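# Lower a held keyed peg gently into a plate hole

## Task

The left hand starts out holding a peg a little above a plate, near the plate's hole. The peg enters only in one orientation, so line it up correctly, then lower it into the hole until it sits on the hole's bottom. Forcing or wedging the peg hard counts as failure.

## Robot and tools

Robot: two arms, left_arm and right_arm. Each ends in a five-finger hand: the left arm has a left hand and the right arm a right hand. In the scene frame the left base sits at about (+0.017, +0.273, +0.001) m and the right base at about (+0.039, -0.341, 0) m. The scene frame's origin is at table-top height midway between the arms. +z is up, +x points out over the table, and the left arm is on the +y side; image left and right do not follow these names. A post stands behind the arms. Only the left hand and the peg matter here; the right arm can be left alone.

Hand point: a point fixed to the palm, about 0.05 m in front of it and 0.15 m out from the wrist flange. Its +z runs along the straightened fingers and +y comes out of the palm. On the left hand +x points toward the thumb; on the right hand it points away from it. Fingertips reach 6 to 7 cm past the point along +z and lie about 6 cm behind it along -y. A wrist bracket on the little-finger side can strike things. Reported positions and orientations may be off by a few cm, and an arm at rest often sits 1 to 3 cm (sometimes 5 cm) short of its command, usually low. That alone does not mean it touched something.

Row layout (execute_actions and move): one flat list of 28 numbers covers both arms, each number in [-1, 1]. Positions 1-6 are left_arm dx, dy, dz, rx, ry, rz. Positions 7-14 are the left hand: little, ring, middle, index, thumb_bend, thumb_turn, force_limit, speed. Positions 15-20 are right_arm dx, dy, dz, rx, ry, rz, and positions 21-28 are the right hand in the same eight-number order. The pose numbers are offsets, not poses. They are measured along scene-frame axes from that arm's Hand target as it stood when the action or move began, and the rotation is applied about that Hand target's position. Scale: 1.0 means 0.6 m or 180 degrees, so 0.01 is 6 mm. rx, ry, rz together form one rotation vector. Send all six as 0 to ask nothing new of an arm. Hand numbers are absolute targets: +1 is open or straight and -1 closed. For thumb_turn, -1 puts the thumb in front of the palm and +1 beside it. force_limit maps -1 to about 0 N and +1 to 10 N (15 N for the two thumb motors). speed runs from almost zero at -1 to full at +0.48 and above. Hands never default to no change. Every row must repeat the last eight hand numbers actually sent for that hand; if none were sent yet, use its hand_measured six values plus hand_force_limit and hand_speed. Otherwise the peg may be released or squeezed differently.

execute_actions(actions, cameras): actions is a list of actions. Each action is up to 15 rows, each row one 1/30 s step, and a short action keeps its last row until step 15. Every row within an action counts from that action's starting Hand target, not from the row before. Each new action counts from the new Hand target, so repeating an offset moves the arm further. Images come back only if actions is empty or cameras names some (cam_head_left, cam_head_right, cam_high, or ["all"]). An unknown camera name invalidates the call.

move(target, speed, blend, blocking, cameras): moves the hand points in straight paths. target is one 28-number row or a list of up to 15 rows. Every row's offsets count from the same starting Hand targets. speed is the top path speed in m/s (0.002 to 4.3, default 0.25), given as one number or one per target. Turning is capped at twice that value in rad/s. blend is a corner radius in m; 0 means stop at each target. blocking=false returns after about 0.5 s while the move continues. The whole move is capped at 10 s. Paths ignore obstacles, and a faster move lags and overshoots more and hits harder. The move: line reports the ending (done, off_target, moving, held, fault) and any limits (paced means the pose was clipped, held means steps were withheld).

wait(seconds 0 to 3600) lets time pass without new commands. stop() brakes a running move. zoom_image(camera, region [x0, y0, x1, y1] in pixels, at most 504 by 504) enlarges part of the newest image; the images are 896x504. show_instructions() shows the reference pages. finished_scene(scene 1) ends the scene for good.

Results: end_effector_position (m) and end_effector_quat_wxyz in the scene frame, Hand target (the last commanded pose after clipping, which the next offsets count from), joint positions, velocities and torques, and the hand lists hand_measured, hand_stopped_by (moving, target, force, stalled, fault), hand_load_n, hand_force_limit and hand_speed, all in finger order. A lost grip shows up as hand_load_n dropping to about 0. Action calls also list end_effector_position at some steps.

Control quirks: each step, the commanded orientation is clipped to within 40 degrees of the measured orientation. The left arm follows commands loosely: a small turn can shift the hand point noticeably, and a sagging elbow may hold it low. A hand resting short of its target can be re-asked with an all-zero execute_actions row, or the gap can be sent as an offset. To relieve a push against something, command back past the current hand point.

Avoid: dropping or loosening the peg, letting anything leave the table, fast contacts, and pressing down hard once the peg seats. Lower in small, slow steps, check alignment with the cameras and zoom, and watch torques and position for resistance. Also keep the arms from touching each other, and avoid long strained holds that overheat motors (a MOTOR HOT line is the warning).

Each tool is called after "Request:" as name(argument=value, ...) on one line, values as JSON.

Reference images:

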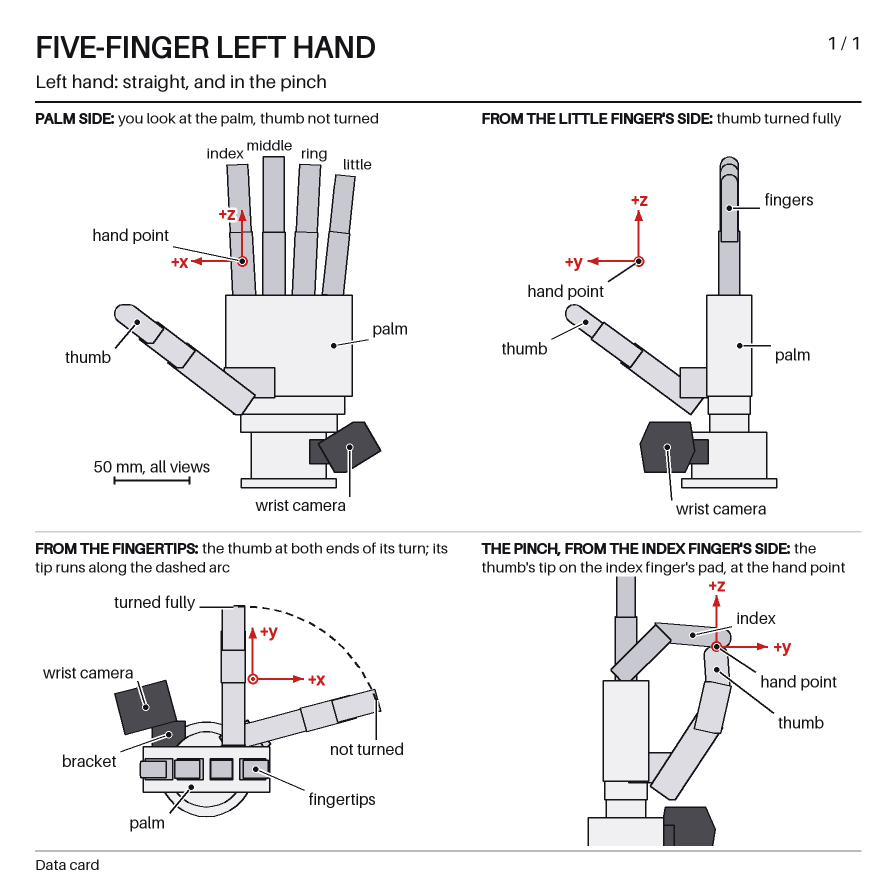

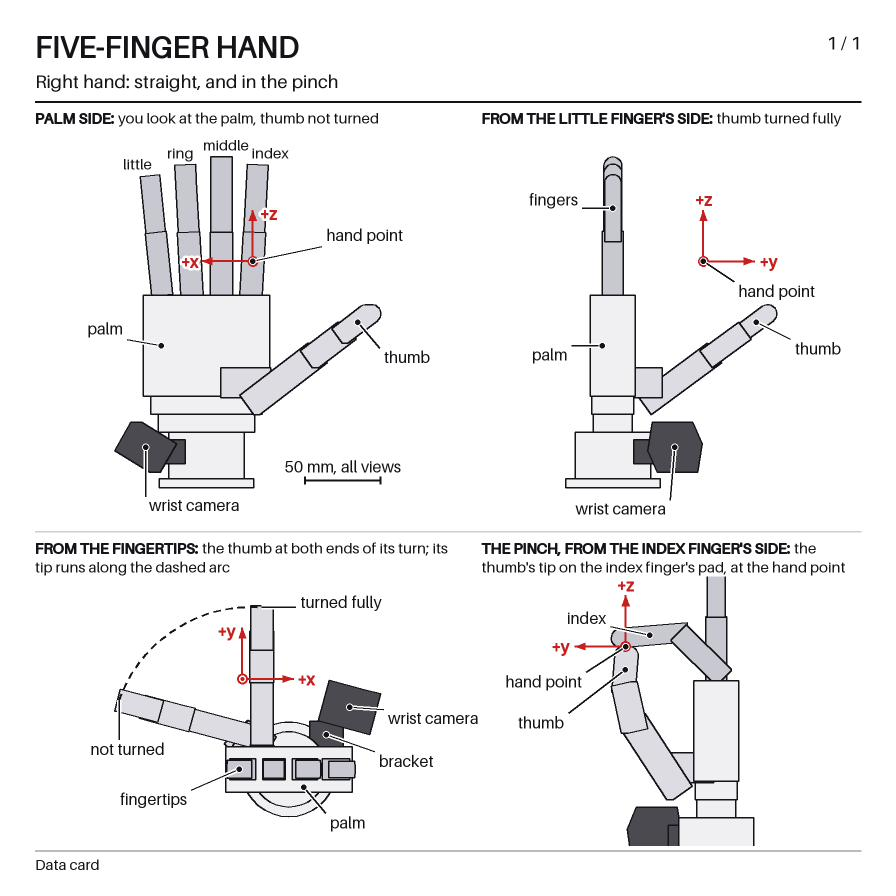

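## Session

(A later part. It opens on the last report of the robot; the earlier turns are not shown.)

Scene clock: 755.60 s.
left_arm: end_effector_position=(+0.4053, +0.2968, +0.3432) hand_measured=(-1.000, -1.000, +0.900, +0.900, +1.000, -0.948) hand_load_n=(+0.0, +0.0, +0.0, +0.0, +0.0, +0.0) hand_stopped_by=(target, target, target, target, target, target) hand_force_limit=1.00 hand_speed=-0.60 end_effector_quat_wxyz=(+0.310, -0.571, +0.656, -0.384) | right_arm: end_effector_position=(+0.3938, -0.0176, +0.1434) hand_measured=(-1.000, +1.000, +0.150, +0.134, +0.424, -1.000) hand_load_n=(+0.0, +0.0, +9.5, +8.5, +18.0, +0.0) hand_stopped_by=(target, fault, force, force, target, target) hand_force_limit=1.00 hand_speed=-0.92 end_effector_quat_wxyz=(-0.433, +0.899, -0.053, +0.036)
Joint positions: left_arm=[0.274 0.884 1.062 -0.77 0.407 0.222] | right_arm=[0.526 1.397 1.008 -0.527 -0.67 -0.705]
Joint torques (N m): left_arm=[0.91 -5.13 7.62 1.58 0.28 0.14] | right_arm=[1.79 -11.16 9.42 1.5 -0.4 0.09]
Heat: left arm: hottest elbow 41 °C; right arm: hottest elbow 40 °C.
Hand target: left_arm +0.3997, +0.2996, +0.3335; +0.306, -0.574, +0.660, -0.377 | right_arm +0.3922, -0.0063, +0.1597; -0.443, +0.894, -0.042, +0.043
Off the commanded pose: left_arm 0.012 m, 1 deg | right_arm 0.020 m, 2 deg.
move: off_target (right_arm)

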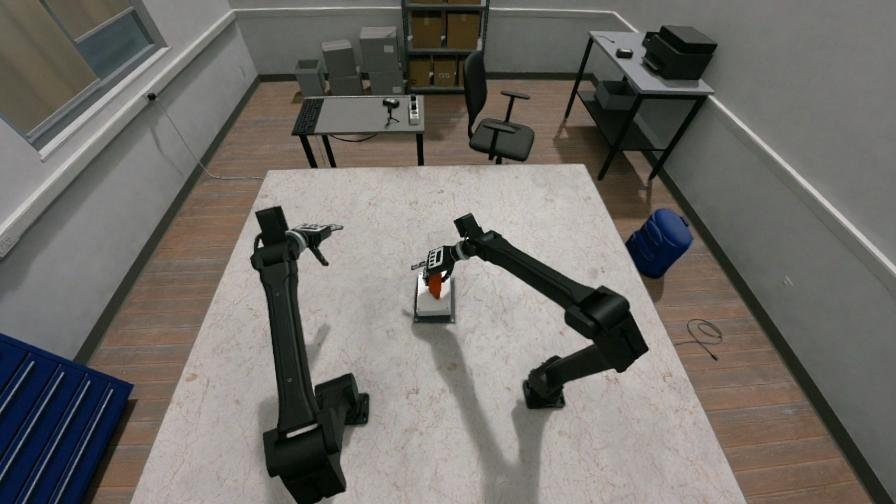

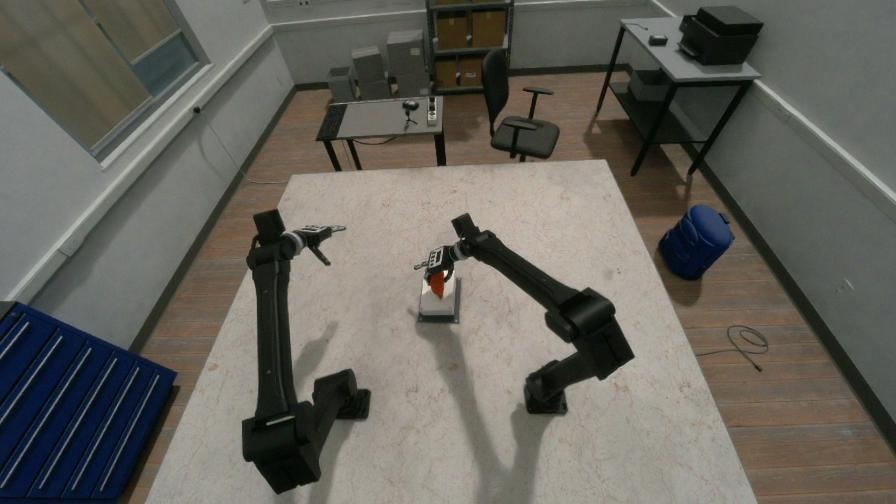

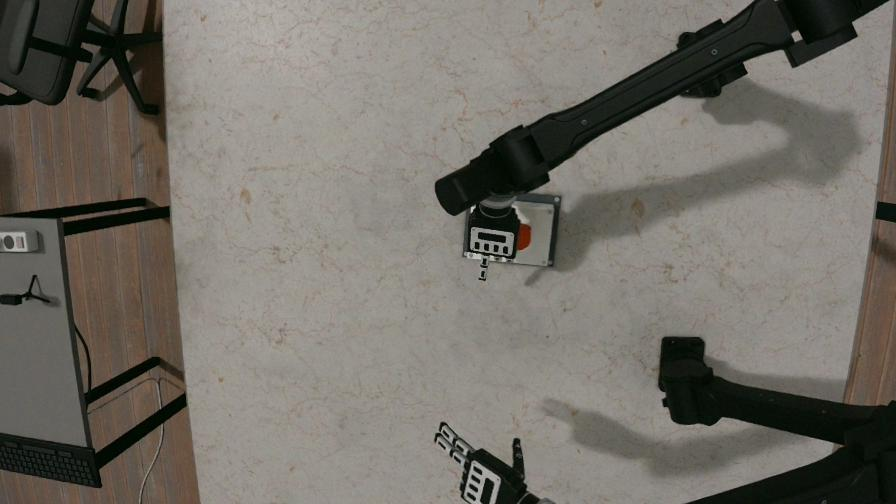

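Request:
move(target=[[0,0,0,0,0,0,-1.0,-1.0,0.9,0.9,1.0,-0.948,1.0,-0.6,0,0.01,0.025,0,0,0,-1,-1,0.1,0.1,0.42,-1,1.0,-0.92]], speed=0.03, cameras=["cam_high","cam_head_left","cam_head_right"])

Request:
zoom_image(camera="cam_head_left", region=[425, 280, 447, 305])

Request:
zoom_image(camera="cam_head_right", region=[428, 280, 450, 305])

Request:
zoom_image(camera="cam_high", region=[510, 215, 540, 245])

Scene clock: 767.07 s.
left_arm: end_effector_position=(+0.4053, +0.2968, +0.3432) hand_measured=(-1.000, -1.000, +0.900, +0.900, +1.000, -0.948) hand_load_n=(+0.0, +0.0, +0.0, -0.5, +0.0, +0.0) hand_stopped_by=(target, target, target, target, target, target) hand_force_limit=1.00 hand_speed=-0.60 end_effector_quat_wxyz=(+0.310, -0.571, +0.656, -0.384) | right_arm: end_effector_position=(+0.3871, -0.0149, +0.1430) hand_measured=(-1.000, +1.000, +0.150, +0.134, +0.424, -1.000) hand_load_n=(+0.0, +0.0, +9.0, +9.0, +18.0, +0.0) hand_stopped_by=(target, fault, force, force, target, target) hand_force_limit=1.00 hand_speed=-0.92 end_effector_quat_wxyz=(-0.428, +0.902, -0.050, +0.031)
Joint positions: left_arm=[0.274 0.884 1.062 -0.77 0.407 0.222] | right_arm=[0.541 1.395 1.009 -0.544 -0.662 -0.705]
Joint torques (N m): left_arm=[0.91 -5.19 7.64 1.57 0.28 0.14] | right_arm=[1.61 -11.58 11.47 0.83 -0.44 0.2]
Heat: left arm: hottest elbow 41 °C; right arm: hottest elbow 41 °C.
Hand target: left_arm +0.3997, +0.2996, +0.3335; +0.306, -0.574, +0.660, -0.377 | right_arm +0.3922, -0.0003, +0.1745; -0.443, +0.895, -0.042, +0.043
Off the commanded pose: left_arm 0.012 m, 1 deg | right_arm 0.035 m, 3 deg.
move: off_target (right_arm)

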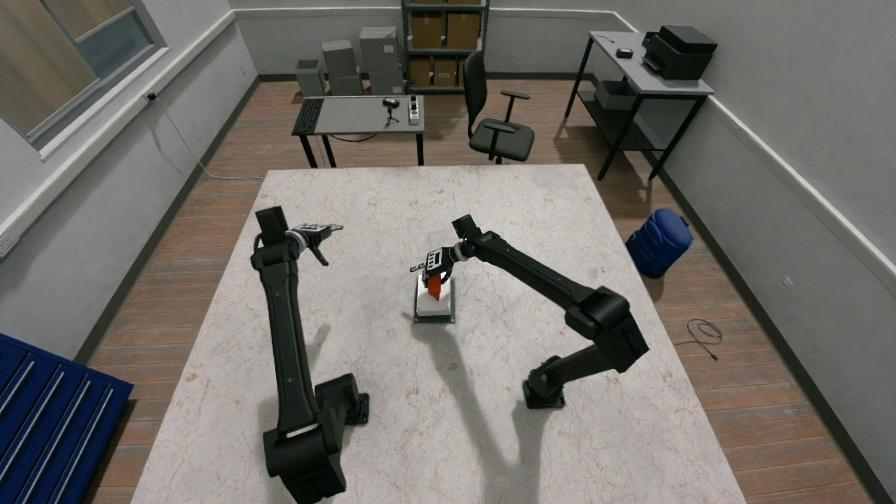

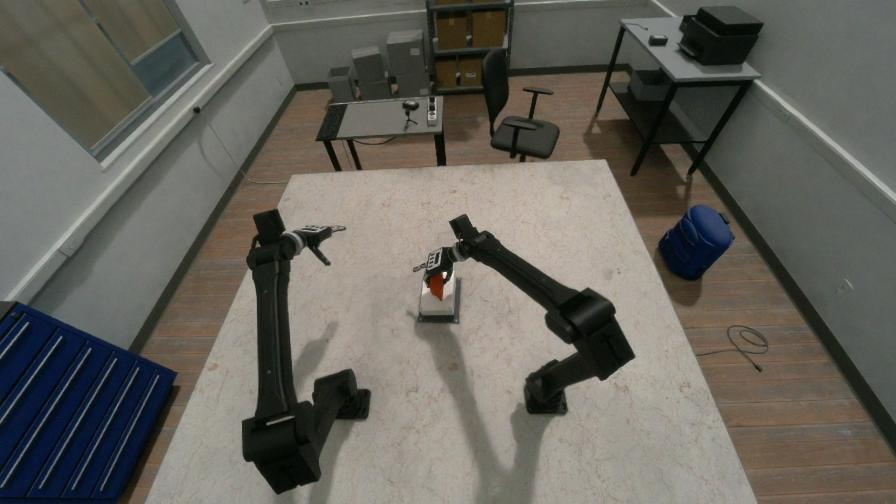

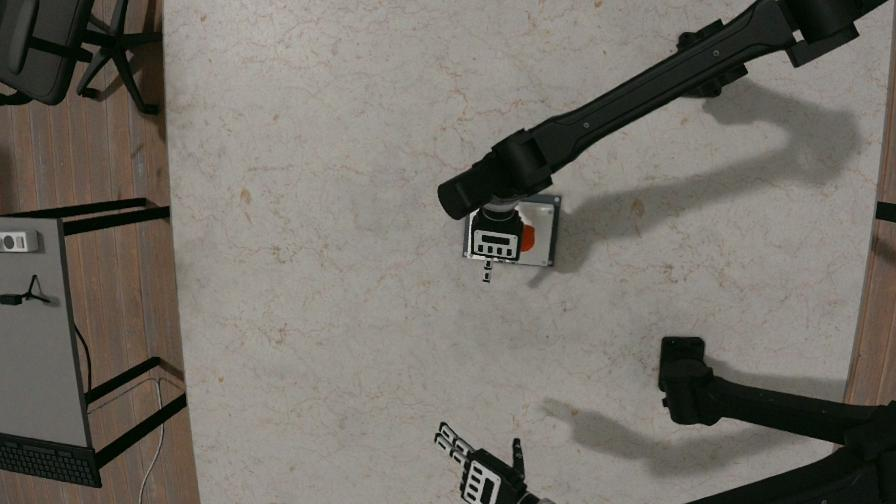

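Scaled by 20.160 from the camera's image (finer frame: 1280x720).

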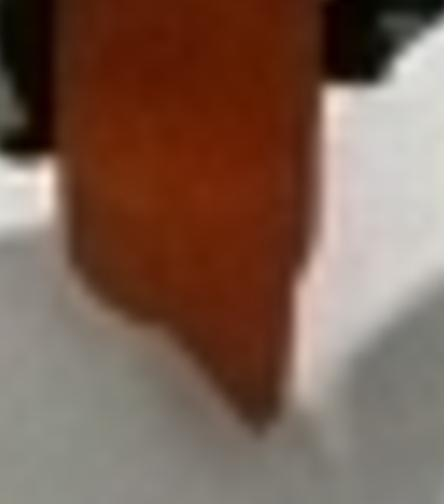

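Scaled by 20.160 from the camera's image (finer frame: 1280x720).

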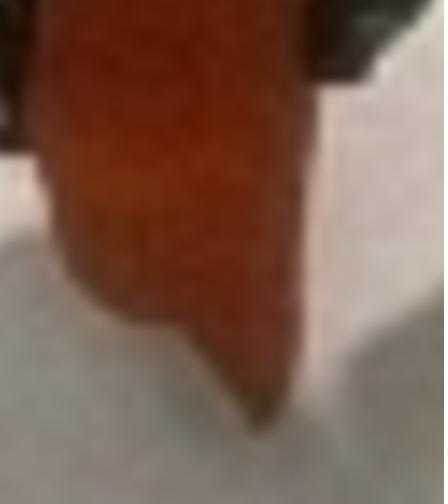

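Scaled by 16.800 from the camera's image (finer frame: 1280x720).

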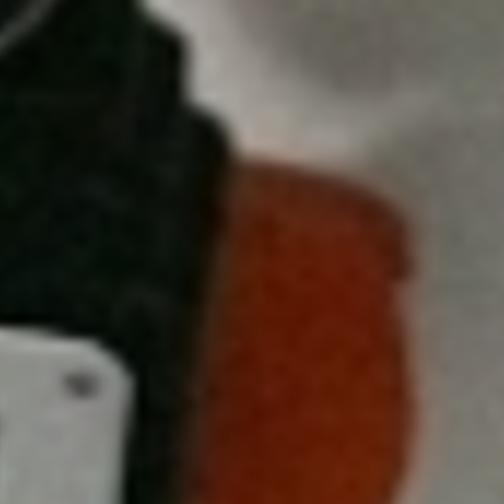

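Request:
move(target=[[0,0,0,0,0,0,-1.0,-1.0,0.9,0.9,1.0,-0.948,1.0,-0.6,0.0088,-0.0045,0.07,0,0,0,-1,-1,0.1,0.1,0.42,-1,1.0,-0.92],[0,0,0,0,0,0,-1.0,-1.0,0.9,0.9,1.0,-0.948,1.0,-0.6,0.0088,-0.0045,-0.025,0,0,0,-1,-1,0.1,0.1,0.42,-1,1.0,-0.92]], speed=0.05, cameras=["cam_high","cam_head_left","cam_head_right"])

Request:
zoom_image(camera="cam_head_left", region=[425, 280, 447, 305])

Request:
zoom_image(camera="cam_head_right", region=[428, 280, 450, 305])

Request:
zoom_image(camera="cam_high", region=[510, 215, 540, 245])

Scene clock: 787.67 s.
left_arm: end_effector_position=(+0.4053, +0.2968, +0.3432) hand_measured=(-1.000, -1.000, +0.900, +0.900, +1.000, -0.948) hand_load_n=(+0.0, +0.0, +0.0, +0.0, +0.0, +0.0) hand_stopped_by=(target, target, target, target, target, target) hand_force_limit=1.00 hand_speed=-0.60 end_effector_quat_wxyz=(+0.310, -0.571, +0.656, -0.384) | right_arm: end_effector_position=(+0.3921, -0.0115, +0.1505) hand_measured=(-1.000, +1.000, +0.150, +0.134, +0.424, -1.000) hand_load_n=(+0.0, +0.0, +8.5, +9.0, +18.5, +0.0) hand_stopped_by=(target, fault, force, force, target, target) hand_force_limit=1.00 hand_speed=-0.92 end_effector_quat_wxyz=(-0.432, +0.900, -0.049, +0.035)
Joint positions: left_arm=[0.274 0.884 1.062 -0.77 0.407 0.222] | right_arm=[0.542 1.396 1.028 -0.547 -0.663 -0.702]
Joint torques (N m): left_arm=[0.91 -5.19 7.62 1.57 0.28 0.14] | right_arm=[0.62 -9.76 9.22 2.35 -0.64 0.06]
Heat: left arm: hottest elbow 41 °C; right arm: hottest elbow 42 °C.
Hand target: left_arm +0.3997, +0.2996, +0.3335; +0.306, -0.574, +0.660, -0.377 | right_arm +0.3974, -0.0031, +0.1596; -0.443, +0.895, -0.042, +0.044
Off the commanded pose: left_arm 0.012 m, 1 deg | right_arm 0.013 m, 2 deg.
move: off_target (right_arm)

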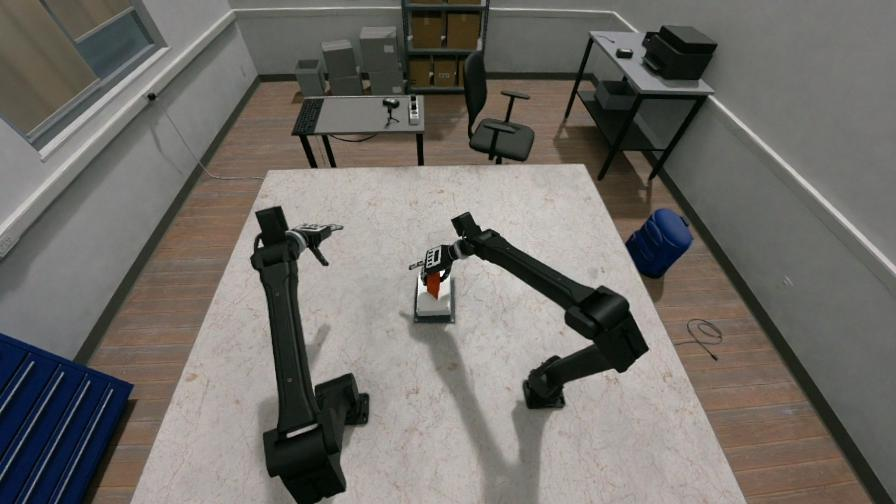

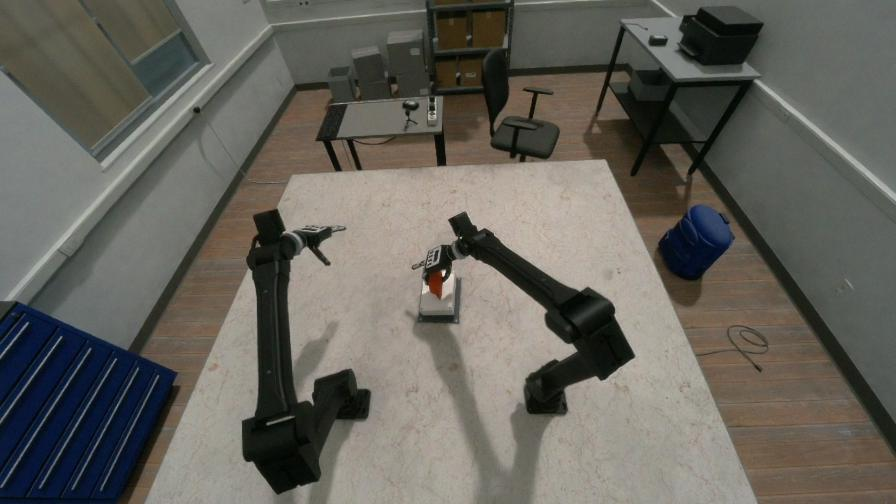

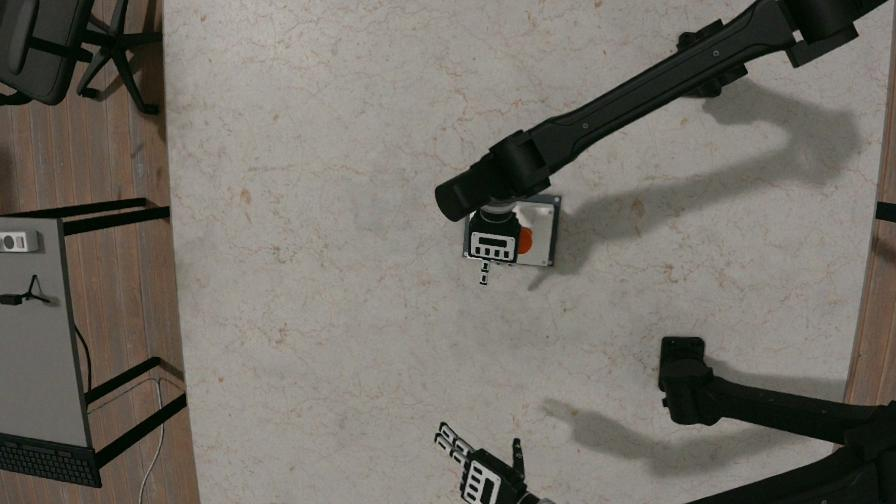

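Scaled by 20.160 from the camera's image (finer frame: 1280x720).

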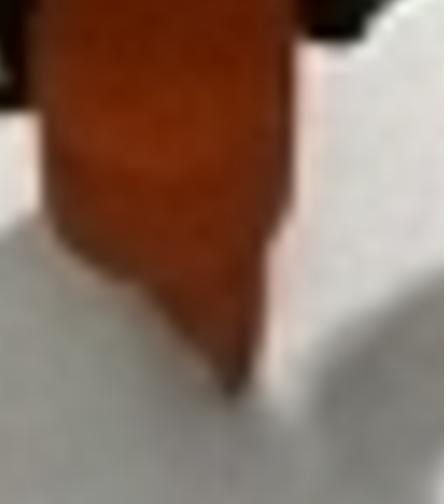

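Scaled by 20.160 from the camera's image (finer frame: 1280x720).

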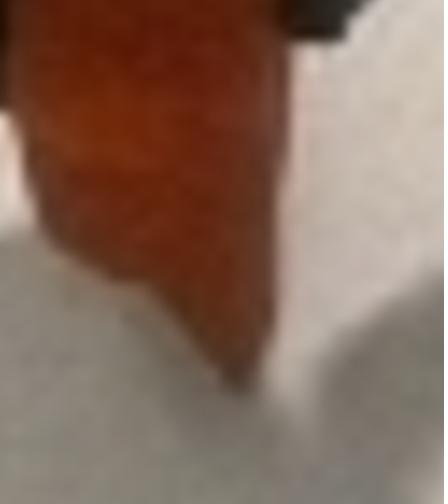

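Scaled by 16.800 from the camera's image (finer frame: 1280x720).

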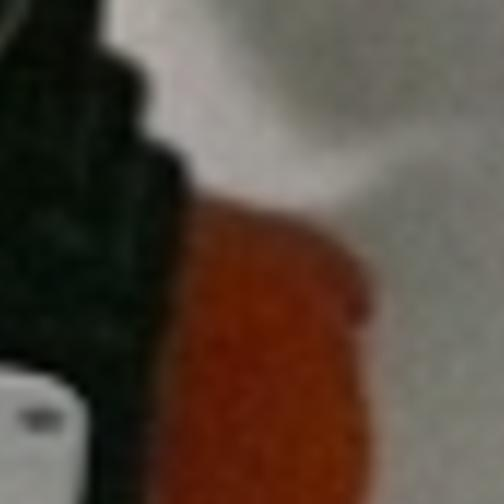

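Request:
move(target=[[0,0,0,0,0,0,-1.0,-1.0,0.9,0.9,1.0,-0.948,1.0,-0.6,0.0057,0.0012,0.06,0,0,0,-1,-1,0.1,0.1,0.42,-1,1.0,-0.92],[0,0,0,0,0,0,-1.0,-1.0,0.9,0.9,1.0,-0.948,1.0,-0.6,0.0057,0.0012,-0.01,0,0,0,-1,-1,0.1,0.1,0.42,-1,1.0,-0.92]], speed=0.05, cameras=["cam_high","cam_head_left","cam_head_right"])

Request:
zoom_image(camera="cam_head_left", region=[425, 280, 447, 305])

Request:
zoom_image(camera="cam_head_right", region=[428, 280, 450, 305])

Request:
zoom_image(camera="cam_high", region=[510, 215, 540, 245])

Scene clock: 815.00 s.
left_arm: end_effector_position=(+0.4053, +0.2968, +0.3432) hand_measured=(-1.000, -1.000, +0.900, +0.900, +1.000, -0.948) hand_load_n=(+0.0, +0.0, +0.0, +0.0, -0.5, +0.0) hand_stopped_by=(target, target, target, target, target, target) hand_force_limit=1.00 hand_speed=-0.60 end_effector_quat_wxyz=(+0.310, -0.571, +0.656, -0.384) | right_arm: end_effector_position=(+0.3943, -0.0099, +0.1438) hand_measured=(-1.000, +1.000, +0.150, +0.134, +0.424, -1.000) hand_load_n=(+0.0, +0.0, +8.5, +9.0, +18.5, +0.0) hand_stopped_by=(target, fault, force, force, target, target) hand_force_limit=1.00 hand_speed=-0.92 end_effector_quat_wxyz=(-0.431, +0.900, -0.049, +0.033)
Joint positions: left_arm=[0.274 0.884 1.062 -0.77 0.407 0.222] | right_arm=[0.542 1.412 1.025 -0.532 -0.664 -0.702]
Joint torques (N m): left_arm=[0.91 -5.19 7.62 1.57 0.28 0.14] | right_arm=[0.38 -10.05 9.21 2.35 -0.65 0.03]
Heat: left arm: hottest elbow 41 °C; right arm: hottest elbow 40 °C.
Hand target: left_arm +0.3997, +0.2996, +0.3335; +0.306, -0.574, +0.660, -0.377 | right_arm +0.4008, -0.0023, +0.1535; -0.443, +0.895, -0.042, +0.043
Off the commanded pose: left_arm 0.012 m, 1 deg | right_arm 0.014 m, 2 deg.
move: off_target (right_arm)

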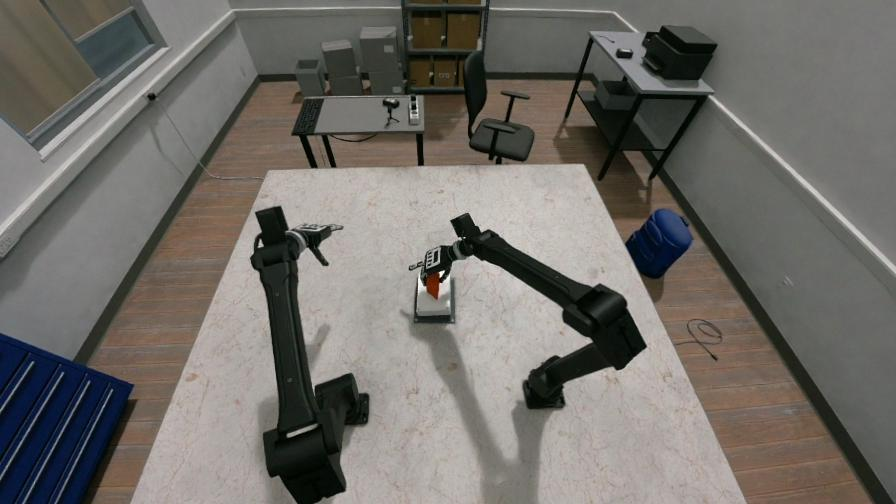

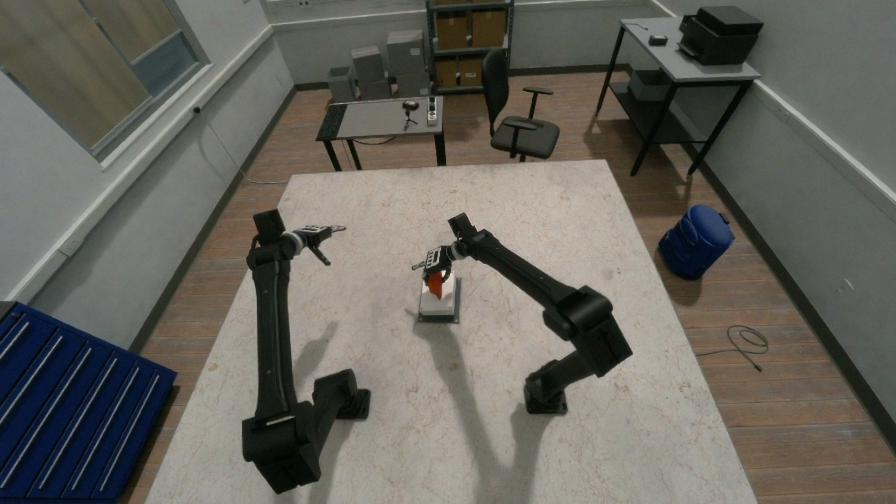

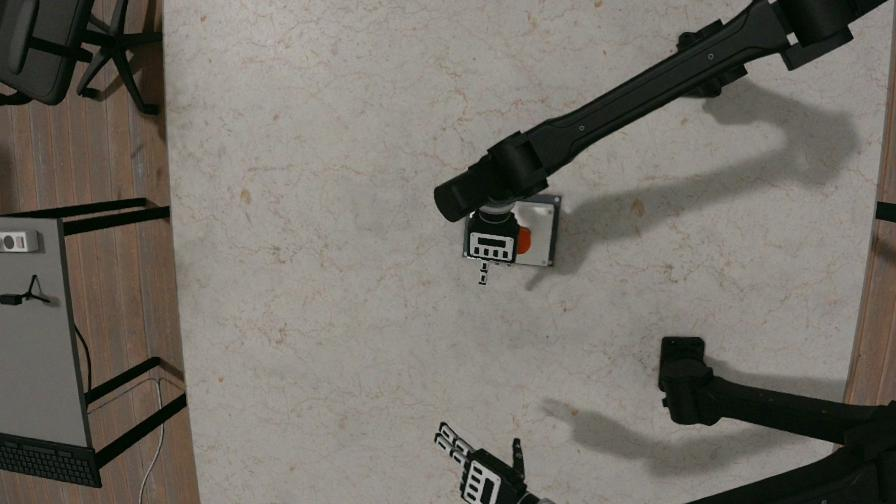

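Scaled by 20.160 from the camera's image (finer frame: 1280x720).

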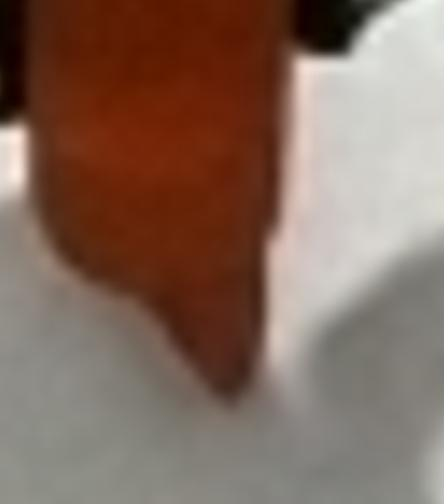

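Scaled by 20.160 from the camera's image (finer frame: 1280x720).

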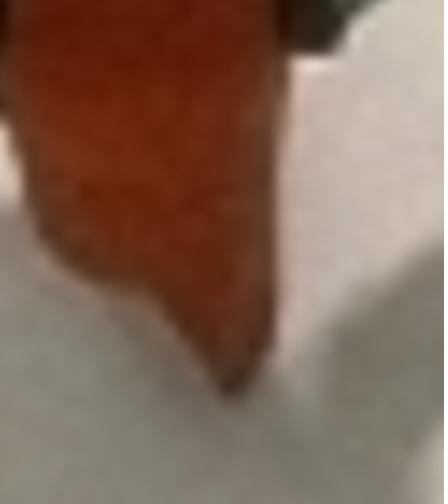

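Scaled by 16.800 from the camera's image (finer frame: 1280x720).

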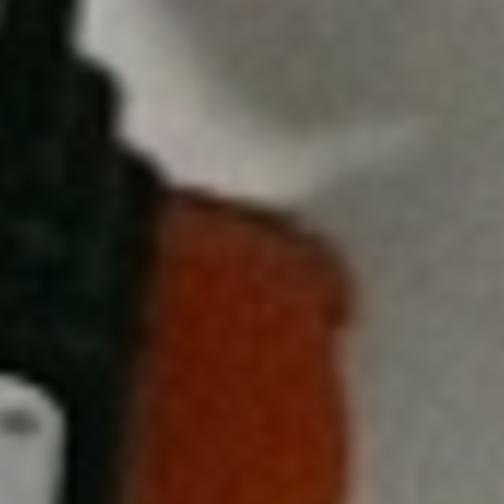

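Request:
move(target=[[0,0,0,0,0,0,-1.0,-1.0,0.9,0.9,1.0,-0.948,1.0,-0.6,0,-0.002,-0.015,0,0,0,-1,-1,0.1,0.1,0.42,-1,1.0,-0.92]], speed=0.03, cameras=["cam_high","cam_head_left","cam_head_right"])

Request:
zoom_image(camera="cam_head_left", region=[425, 280, 447, 305])

Request:
zoom_image(camera="cam_head_right", region=[428, 280, 450, 305])

Request:
zoom_image(camera="cam_high", region=[510, 215, 540, 245])

Scene clock: 821.00 s.
left_arm: end_effector_position=(+0.4053, +0.2968, +0.3432) hand_measured=(-1.000, -1.000, +0.900, +0.900, +1.000, -0.948) hand_load_n=(+0.0, +0.0, +0.0, +0.0, +0.0, +0.0) hand_stopped_by=(target, target, target, target, target, target) hand_force_limit=1.00 hand_speed=-0.60 end_effector_quat_wxyz=(+0.310, -0.571, +0.656, -0.384) | right_arm: end_effector_position=(+0.3951, -0.0089, +0.1418) hand_measured=(-1.000, +1.000, +0.150, +0.134, +0.424, -1.000) hand_load_n=(+0.0, +0.0, +9.0, +8.5, +18.5, +0.0) hand_stopped_by=(target, fault, force, force, target, target) hand_force_limit=1.00 hand_speed=-0.92 end_effector_quat_wxyz=(-0.435, +0.898, -0.047, +0.037)
Joint positions: left_arm=[0.274 0.884 1.062 -0.77 0.407 0.222] | right_arm=[0.542 1.412 1.016 -0.51 -0.667 -0.702]
Joint torques (N m): left_arm=[0.91 -5.19 7.62 1.57 0.28 0.14] | right_arm=[0.26 -9.29 8.73 2.41 -0.59 0.01]
Heat: left arm: hottest elbow 41 °C; right arm: hottest elbow 41 °C.
Hand target: left_arm +0.3997, +0.2996, +0.3335; +0.306, -0.574, +0.660, -0.377 | right_arm +0.4008, -0.0035, +0.1445; -0.443, +0.894, -0.042, +0.043
Off the commanded pose: left_arm 0.012 m, 1 deg | right_arm 0.008 m, 1 deg.
move: done

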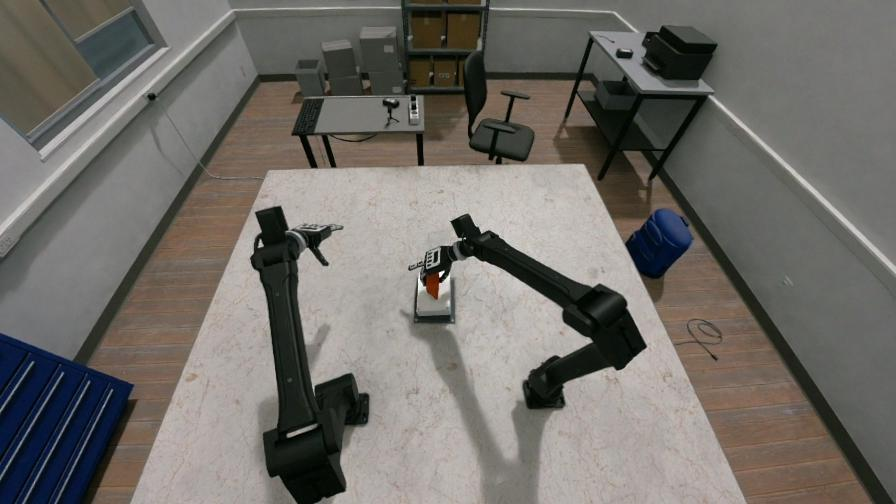

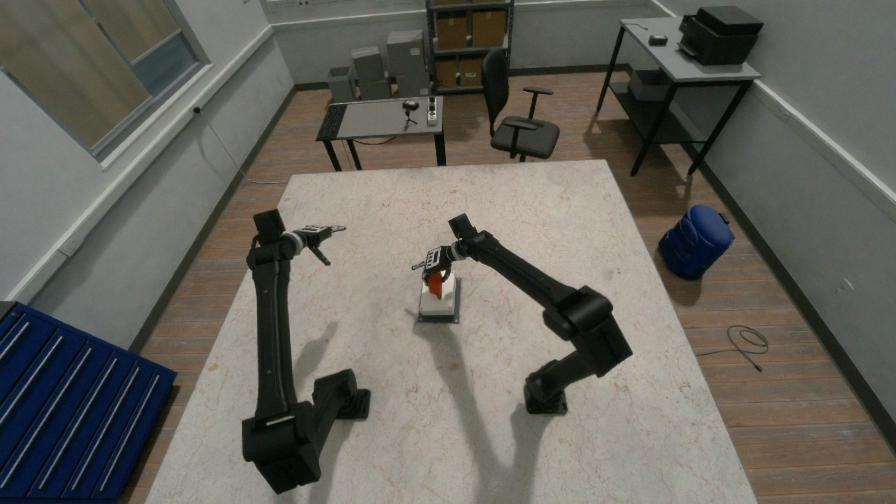

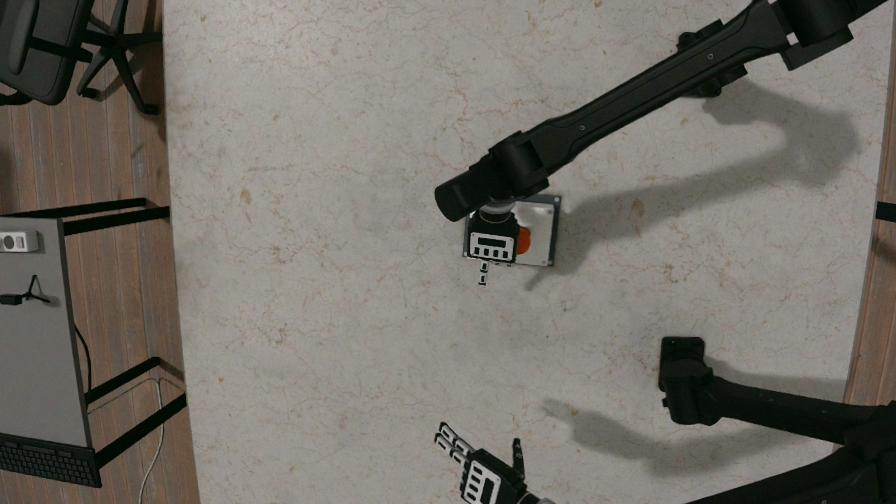

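Scaled by 20.160 from the camera's image (finer frame: 1280x720).

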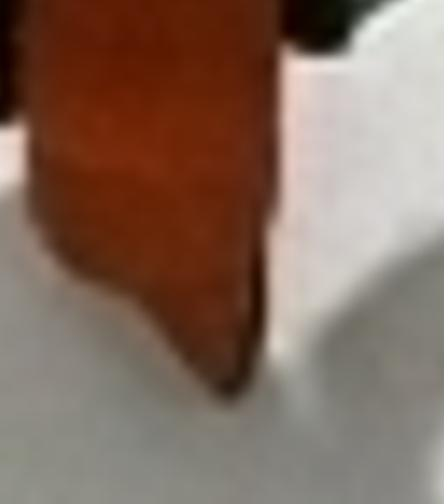

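Scaled by 20.160 from the camera's image (finer frame: 1280x720).

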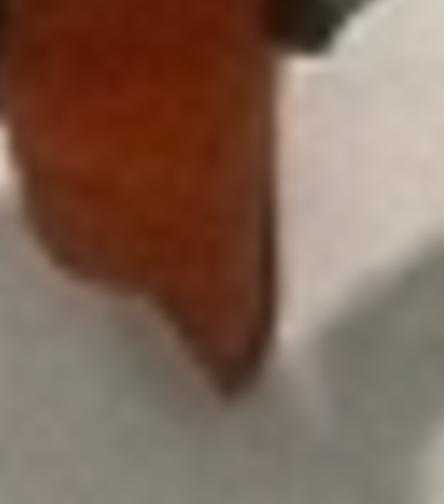

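Scaled by 16.800 from the camera's image (finer frame: 1280x720).

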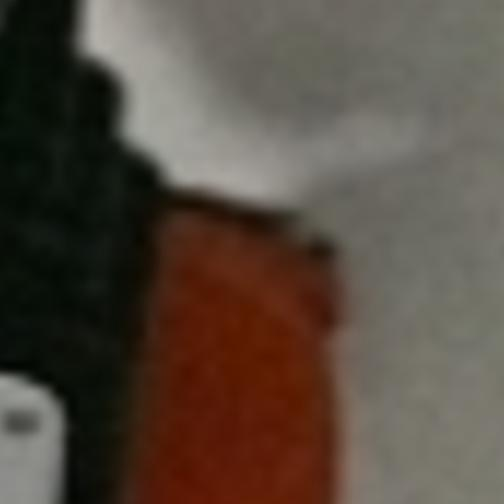

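Request:
move(target=[[0,0,0,0,0,0,-1.0,-1.0,0.9,0.9,1.0,-0.948,1.0,-0.6,-0.001,-0.0034,0.06,0,0,0,-1,-1,0.1,0.1,0.42,-1,1.0,-0.92],[0,0,0,0,0,0,-1.0,-1.0,0.9,0.9,1.0,-0.948,1.0,-0.6,-0.001,-0.0034,0.002,0,0,0,-1,-1,0.1,0.1,0.42,-1,1.0,-0.92]], speed=0.05, cameras=["cam_high","cam_head_left","cam_head_right"])

Request:
zoom_image(camera="cam_head_left", region=[425, 280, 447, 305])

Request:
zoom_image(camera="cam_head_right", region=[428, 280, 450, 305])

Request:
zoom_image(camera="cam_high", region=[510, 215, 540, 245])

Scene clock: 832.17 s.
left_arm: end_effector_position=(+0.4053, +0.2968, +0.3432) hand_measured=(-1.000, -1.000, +0.900, +0.900, +1.000, -0.948) hand_load_n=(+0.0, +0.0, +0.0, +0.0, +0.0, +0.0) hand_stopped_by=(target, target, target, target, target, target) hand_force_limit=1.00 hand_speed=-0.60 end_effector_quat_wxyz=(+0.310, -0.571, +0.656, -0.384) | right_arm: end_effector_position=(+0.3940, -0.0092, +0.1427) hand_measured=(-1.000, +1.000, +0.150, +0.134, +0.424, -1.000) hand_load_n=(+0.0, +0.0, +9.0, +8.5, +18.5, +0.0) hand_stopped_by=(target, fault, force, force, target, target) hand_force_limit=1.00 hand_speed=-0.92 end_effector_quat_wxyz=(-0.436, +0.898, -0.044, +0.036)
Joint positions: left_arm=[0.274 0.884 1.062 -0.77 0.407 0.222] | right_arm=[0.542 1.409 1.016 -0.515 -0.671 -0.707]
Joint torques (N m): left_arm=[0.91 -5.19 7.62 1.57 0.28 0.14] | right_arm=[0.03 -9.47 8.59 2.5 -0.54 0.04]
Heat: left arm: hottest elbow 41 °C; right arm: hottest elbow 41 °C.
Hand target: left_arm +0.3997, +0.2996, +0.3335; +0.306, -0.574, +0.660, -0.377 | right_arm +0.4003, -0.0055, +0.1458; -0.443, +0.894, -0.042, +0.043
Off the commanded pose: left_arm 0.012 m, 1 deg | right_arm 0.008 m, 1 deg.
move: done

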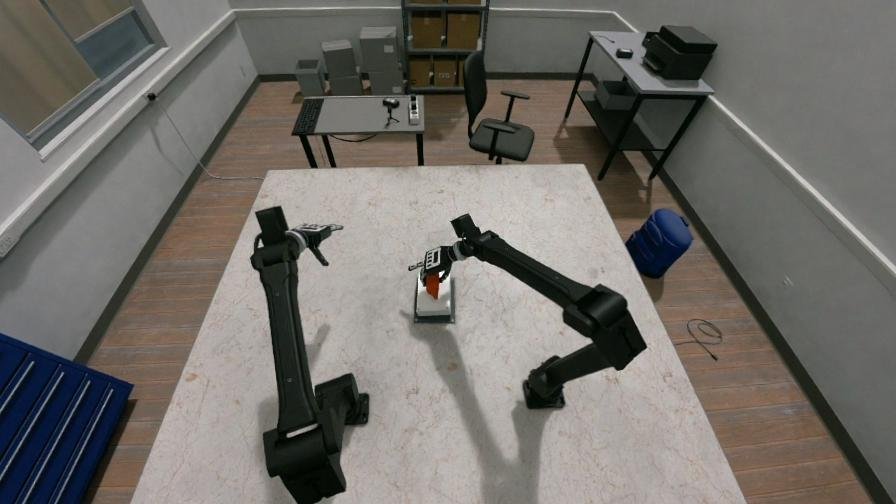

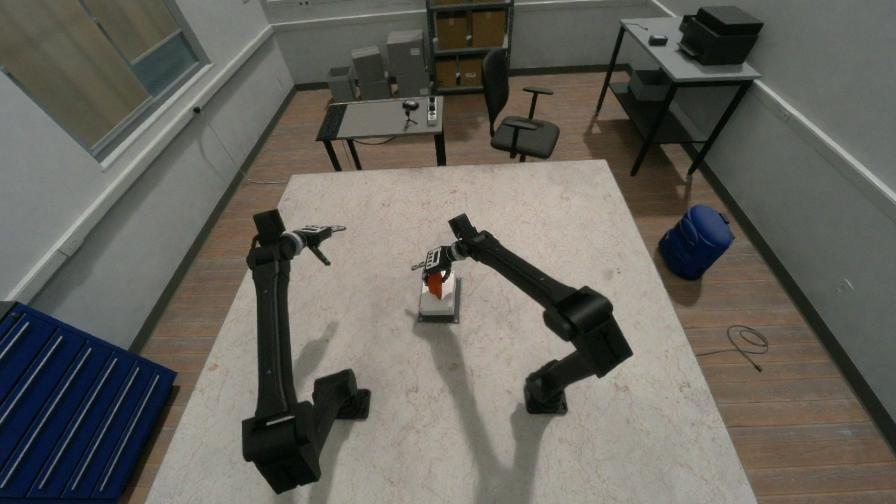

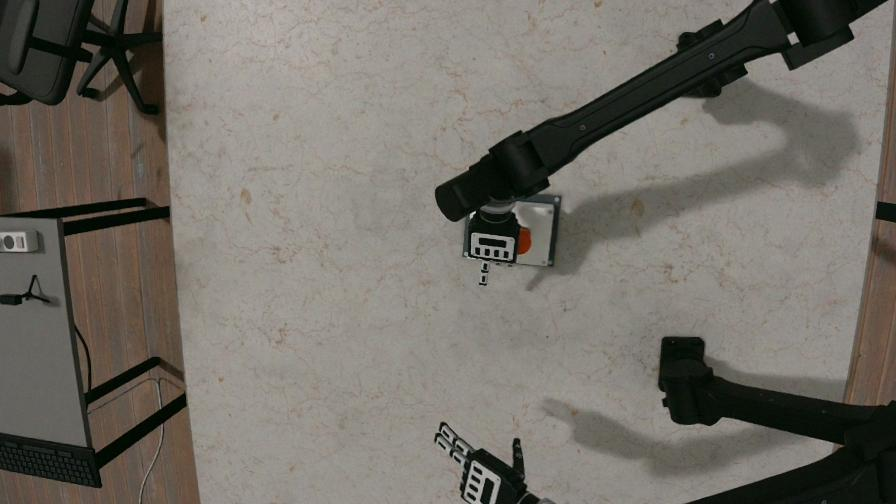

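Scaled by 20.160 from the camera's image (finer frame: 1280x720).

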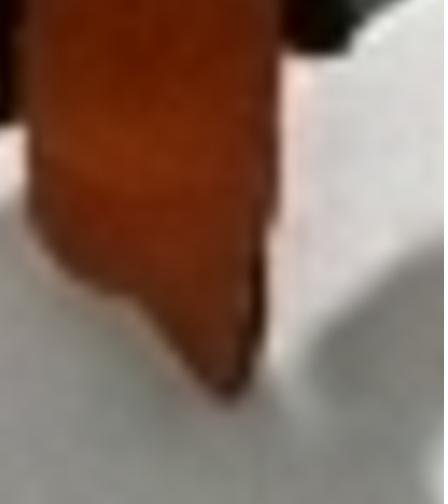

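Scaled by 20.160 from the camera's image (finer frame: 1280x720).

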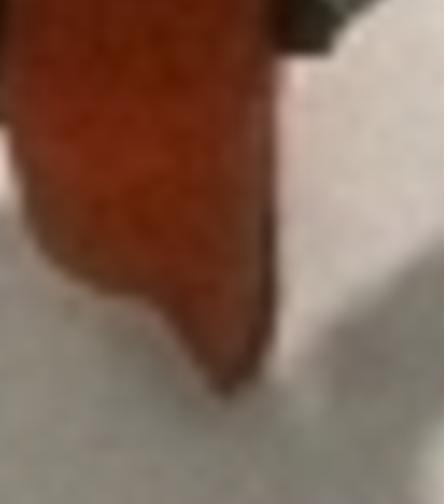

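Scaled by 16.800 from the camera's image (finer frame: 1280x720).

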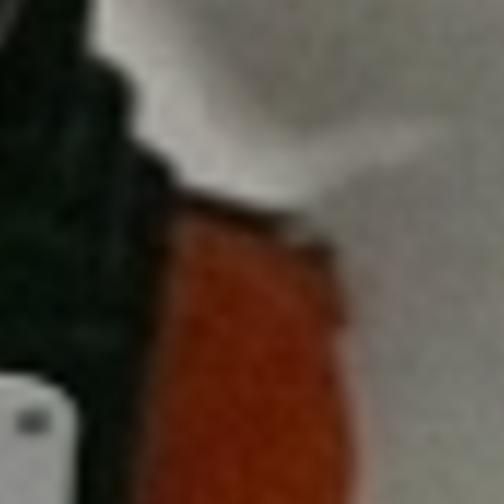

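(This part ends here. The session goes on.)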